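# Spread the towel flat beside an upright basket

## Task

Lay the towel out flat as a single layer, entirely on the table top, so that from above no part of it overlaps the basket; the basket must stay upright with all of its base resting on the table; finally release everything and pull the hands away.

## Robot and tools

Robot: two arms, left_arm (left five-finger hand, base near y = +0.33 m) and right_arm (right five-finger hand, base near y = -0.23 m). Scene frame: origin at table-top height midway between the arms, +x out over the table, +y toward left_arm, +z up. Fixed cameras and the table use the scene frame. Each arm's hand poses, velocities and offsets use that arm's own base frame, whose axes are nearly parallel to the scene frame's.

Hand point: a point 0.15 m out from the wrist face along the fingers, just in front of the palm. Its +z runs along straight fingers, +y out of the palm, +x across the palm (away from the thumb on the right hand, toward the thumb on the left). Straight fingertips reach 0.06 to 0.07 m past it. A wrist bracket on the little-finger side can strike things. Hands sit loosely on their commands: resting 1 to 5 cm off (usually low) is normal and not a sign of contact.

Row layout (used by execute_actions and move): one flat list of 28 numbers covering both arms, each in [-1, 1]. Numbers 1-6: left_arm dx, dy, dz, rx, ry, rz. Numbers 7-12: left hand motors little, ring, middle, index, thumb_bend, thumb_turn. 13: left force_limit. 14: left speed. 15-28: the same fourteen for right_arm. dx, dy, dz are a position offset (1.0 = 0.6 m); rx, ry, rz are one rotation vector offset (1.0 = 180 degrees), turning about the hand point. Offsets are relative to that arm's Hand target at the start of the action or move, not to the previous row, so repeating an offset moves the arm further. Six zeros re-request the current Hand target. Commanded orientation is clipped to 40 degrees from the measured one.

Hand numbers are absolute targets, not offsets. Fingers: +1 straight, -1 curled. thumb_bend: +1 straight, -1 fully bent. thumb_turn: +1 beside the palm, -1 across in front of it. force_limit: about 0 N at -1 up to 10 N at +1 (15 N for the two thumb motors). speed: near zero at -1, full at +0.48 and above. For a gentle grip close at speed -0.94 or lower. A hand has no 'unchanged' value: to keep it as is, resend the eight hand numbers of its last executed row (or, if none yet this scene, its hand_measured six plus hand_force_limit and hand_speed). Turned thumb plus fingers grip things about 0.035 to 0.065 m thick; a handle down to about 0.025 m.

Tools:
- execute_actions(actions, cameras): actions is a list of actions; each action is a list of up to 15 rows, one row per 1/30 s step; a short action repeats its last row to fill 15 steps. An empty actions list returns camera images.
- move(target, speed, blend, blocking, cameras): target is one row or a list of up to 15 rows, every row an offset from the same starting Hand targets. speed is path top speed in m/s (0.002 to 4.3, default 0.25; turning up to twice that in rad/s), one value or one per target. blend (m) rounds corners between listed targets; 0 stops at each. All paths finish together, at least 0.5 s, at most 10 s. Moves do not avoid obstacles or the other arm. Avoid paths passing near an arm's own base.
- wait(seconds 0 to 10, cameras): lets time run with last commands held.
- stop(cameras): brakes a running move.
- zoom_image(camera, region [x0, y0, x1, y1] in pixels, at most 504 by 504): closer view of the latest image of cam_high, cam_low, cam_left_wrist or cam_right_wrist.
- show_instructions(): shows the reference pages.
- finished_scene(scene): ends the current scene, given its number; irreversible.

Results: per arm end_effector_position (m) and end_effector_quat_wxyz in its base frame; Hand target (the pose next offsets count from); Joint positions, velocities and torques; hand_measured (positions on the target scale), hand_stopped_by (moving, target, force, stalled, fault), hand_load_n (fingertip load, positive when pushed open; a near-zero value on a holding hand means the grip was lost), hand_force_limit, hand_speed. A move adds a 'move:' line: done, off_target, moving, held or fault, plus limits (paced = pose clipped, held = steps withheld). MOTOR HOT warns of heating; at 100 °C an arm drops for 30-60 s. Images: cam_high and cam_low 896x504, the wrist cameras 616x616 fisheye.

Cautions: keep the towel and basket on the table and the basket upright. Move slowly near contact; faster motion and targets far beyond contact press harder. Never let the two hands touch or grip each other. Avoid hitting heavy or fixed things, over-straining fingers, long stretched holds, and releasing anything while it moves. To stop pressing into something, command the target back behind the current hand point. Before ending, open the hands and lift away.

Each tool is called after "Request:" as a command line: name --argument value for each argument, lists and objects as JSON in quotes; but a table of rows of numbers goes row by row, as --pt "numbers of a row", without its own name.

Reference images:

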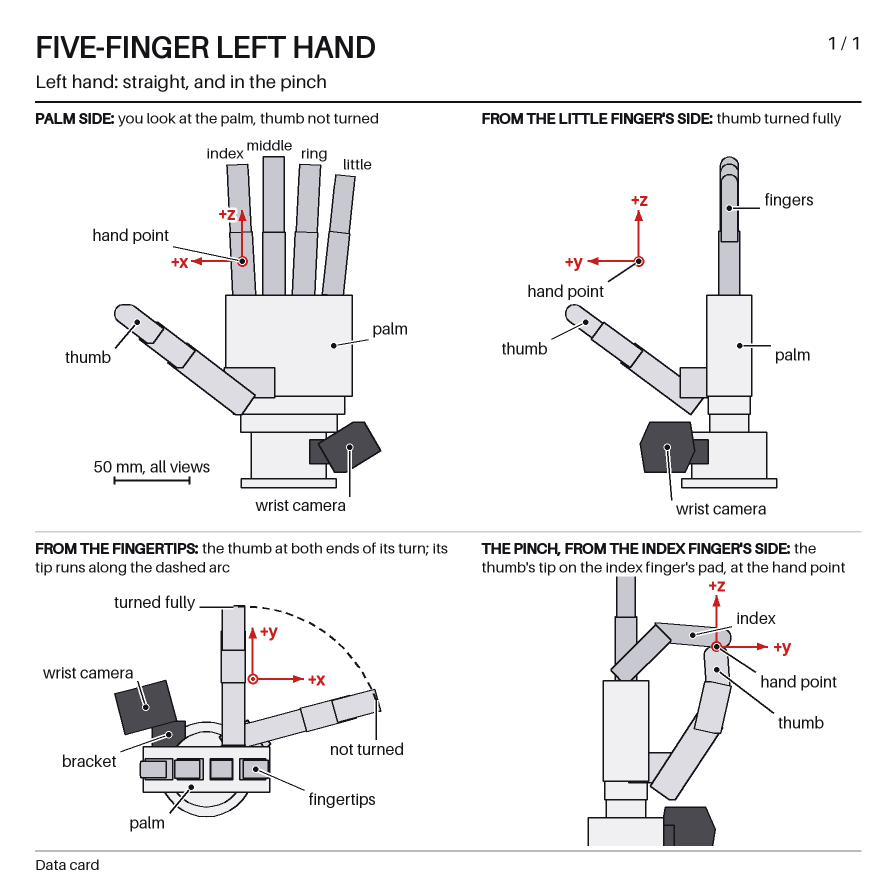

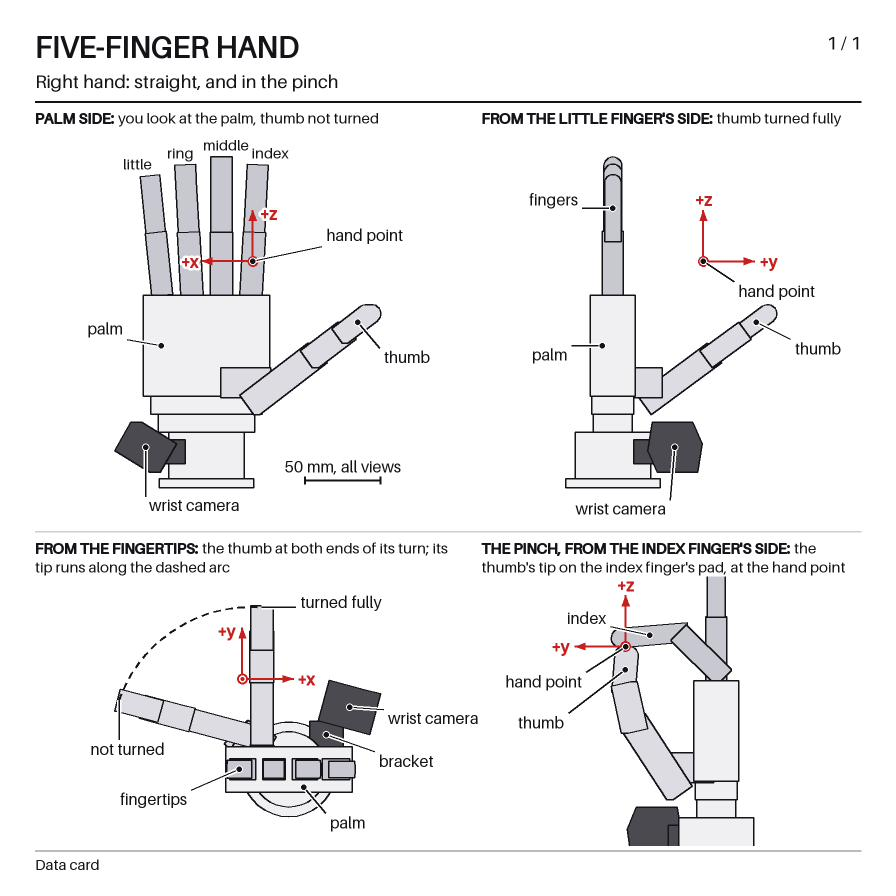

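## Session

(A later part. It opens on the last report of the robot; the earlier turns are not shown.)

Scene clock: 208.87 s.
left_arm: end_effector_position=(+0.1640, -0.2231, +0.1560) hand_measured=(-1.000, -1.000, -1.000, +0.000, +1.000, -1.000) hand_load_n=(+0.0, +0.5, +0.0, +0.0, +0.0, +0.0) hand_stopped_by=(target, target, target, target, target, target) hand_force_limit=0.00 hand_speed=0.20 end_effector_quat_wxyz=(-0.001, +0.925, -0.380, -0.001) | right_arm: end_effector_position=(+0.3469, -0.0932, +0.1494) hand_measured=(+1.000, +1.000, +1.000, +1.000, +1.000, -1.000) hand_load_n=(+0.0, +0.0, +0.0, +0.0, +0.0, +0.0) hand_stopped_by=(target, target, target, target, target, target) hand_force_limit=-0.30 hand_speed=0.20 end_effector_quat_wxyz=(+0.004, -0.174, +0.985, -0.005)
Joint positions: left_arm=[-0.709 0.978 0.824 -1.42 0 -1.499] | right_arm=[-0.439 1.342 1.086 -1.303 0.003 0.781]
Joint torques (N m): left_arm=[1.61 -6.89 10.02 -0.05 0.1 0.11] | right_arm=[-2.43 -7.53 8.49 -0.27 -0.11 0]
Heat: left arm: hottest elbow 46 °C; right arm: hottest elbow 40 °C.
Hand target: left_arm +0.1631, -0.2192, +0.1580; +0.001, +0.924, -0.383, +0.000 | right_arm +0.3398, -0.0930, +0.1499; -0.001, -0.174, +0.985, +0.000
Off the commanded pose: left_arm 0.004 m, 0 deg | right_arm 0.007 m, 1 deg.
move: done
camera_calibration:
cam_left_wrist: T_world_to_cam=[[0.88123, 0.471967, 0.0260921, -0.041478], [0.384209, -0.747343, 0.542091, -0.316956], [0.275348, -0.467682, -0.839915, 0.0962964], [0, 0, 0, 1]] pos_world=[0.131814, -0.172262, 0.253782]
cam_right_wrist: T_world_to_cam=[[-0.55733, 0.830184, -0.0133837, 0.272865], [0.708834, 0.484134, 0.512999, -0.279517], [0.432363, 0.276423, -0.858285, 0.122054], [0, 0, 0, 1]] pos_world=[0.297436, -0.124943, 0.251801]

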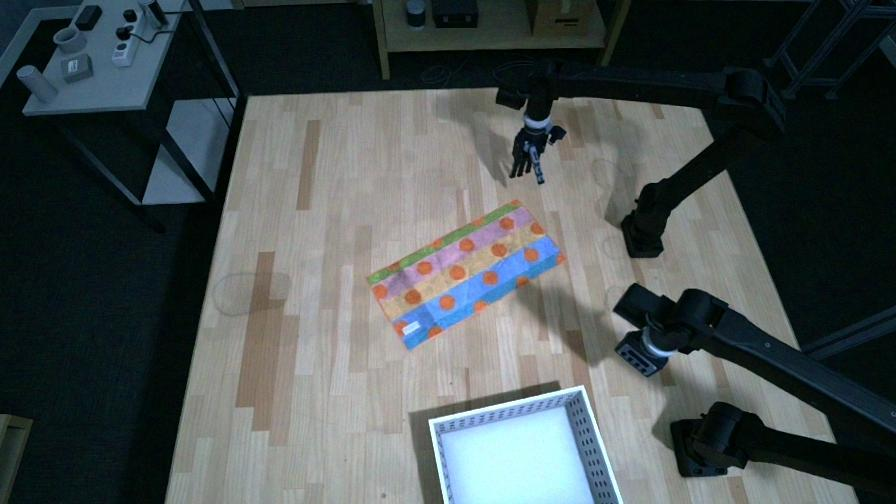

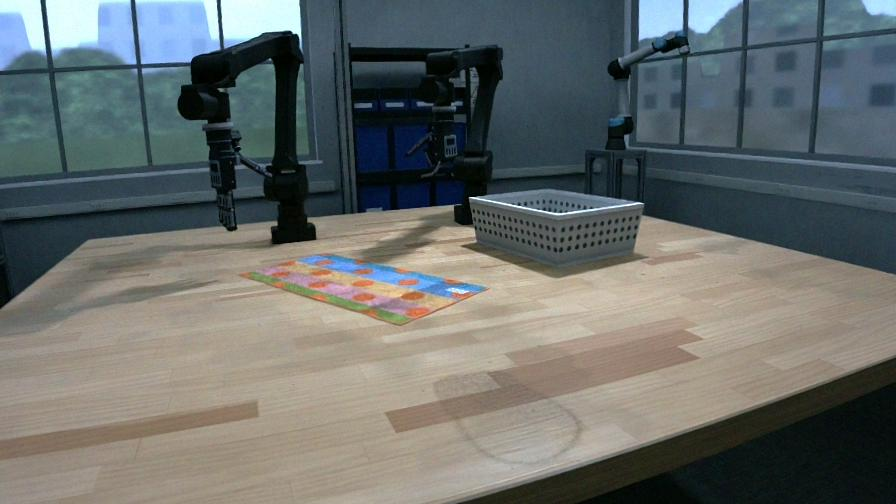

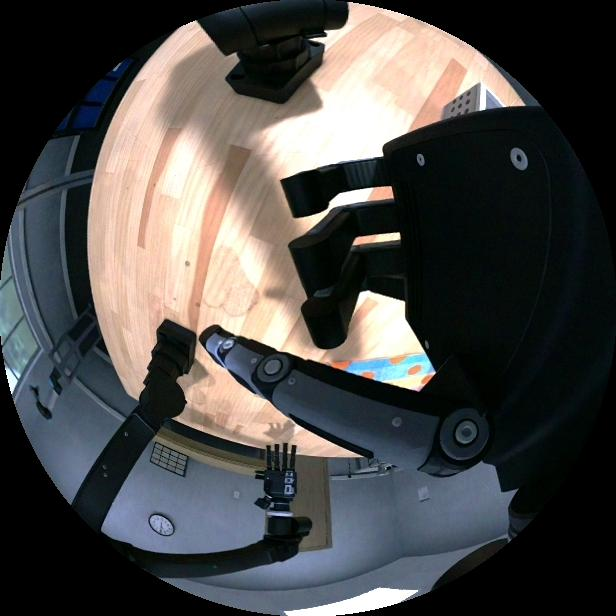

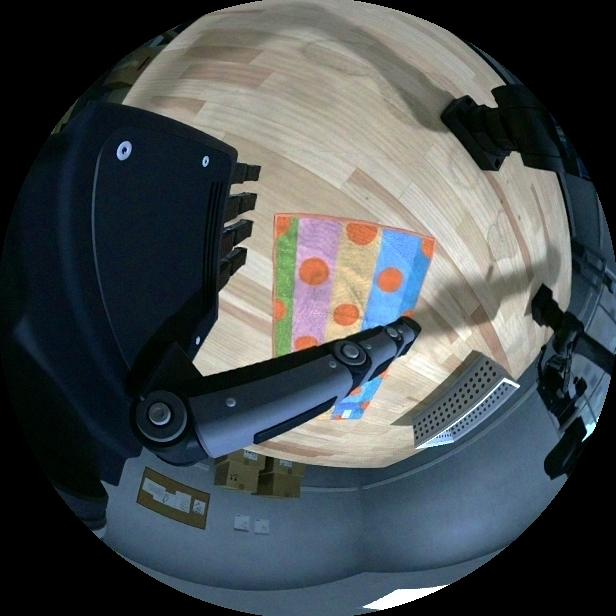

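Request:
move --target '[0,0,0,0,0,0,-1,-1,-1,0,1,-1,0,0.2,-0.05,-0.17,0.03,0,0,0,1,1,1,1,1,-1,-0.3,0.2]' --speed 0.3 --cameras '["cam_high"]'

Scene clock: 211.17 s.
left_arm: end_effector_position=(+0.1640, -0.2231, +0.1560) hand_measured=(-1.000, -1.000, -1.000, +0.000, +1.000, -1.000) hand_load_n=(+0.0, +0.5, +0.0, +0.0, +0.5, +0.0) hand_stopped_by=(target, target, target, target, target, target) hand_force_limit=0.00 hand_speed=0.20 end_effector_quat_wxyz=(-0.001, +0.925, -0.380, -0.001) | right_arm: end_effector_position=(+0.3004, -0.1857, +0.1594) hand_measured=(+1.000, +1.000, +1.000, +1.000, +1.000, -1.000) hand_load_n=(+0.0, +0.0, +0.0, +0.0, +0.0, +0.0) hand_stopped_by=(target, target, target, target, target, target) hand_force_limit=-0.30 hand_speed=0.20 end_effector_quat_wxyz=(-0.005, -0.171, +0.985, +0.003)
Joint positions: left_arm=[-0.709 0.978 0.824 -1.42 0 -1.499] | right_arm=[-0.711 1.381 1.149 -1.349 0.004 0.516]
Joint torques (N m): left_arm=[1.44 -6.89 10 -0.1 0.11 0.12] | right_arm=[-0.85 -5.42 13.09 -0.18 -0.06 0.05]
Heat: left arm: hottest elbow 46 °C; right arm: hottest elbow 40 °C.
Hand target: left_arm +0.1631, -0.2192, +0.1580; +0.001, +0.924, -0.383, +0.000 | right_arm +0.3098, -0.1949, +0.1679; -0.001, -0.174, +0.985, +0.000
Off the commanded pose: left_arm 0.004 m, 0 deg | right_arm 0.016 m, 1 deg.
move: off_target (right_arm)
Images, in order (width x height): cam_high 896x504.

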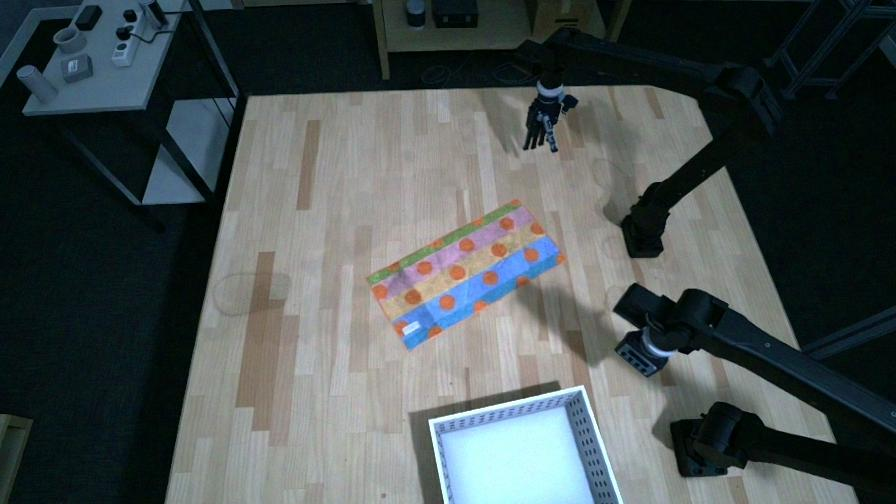

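Request:
finished_scene --scene 2

The scene is finished: the task was done.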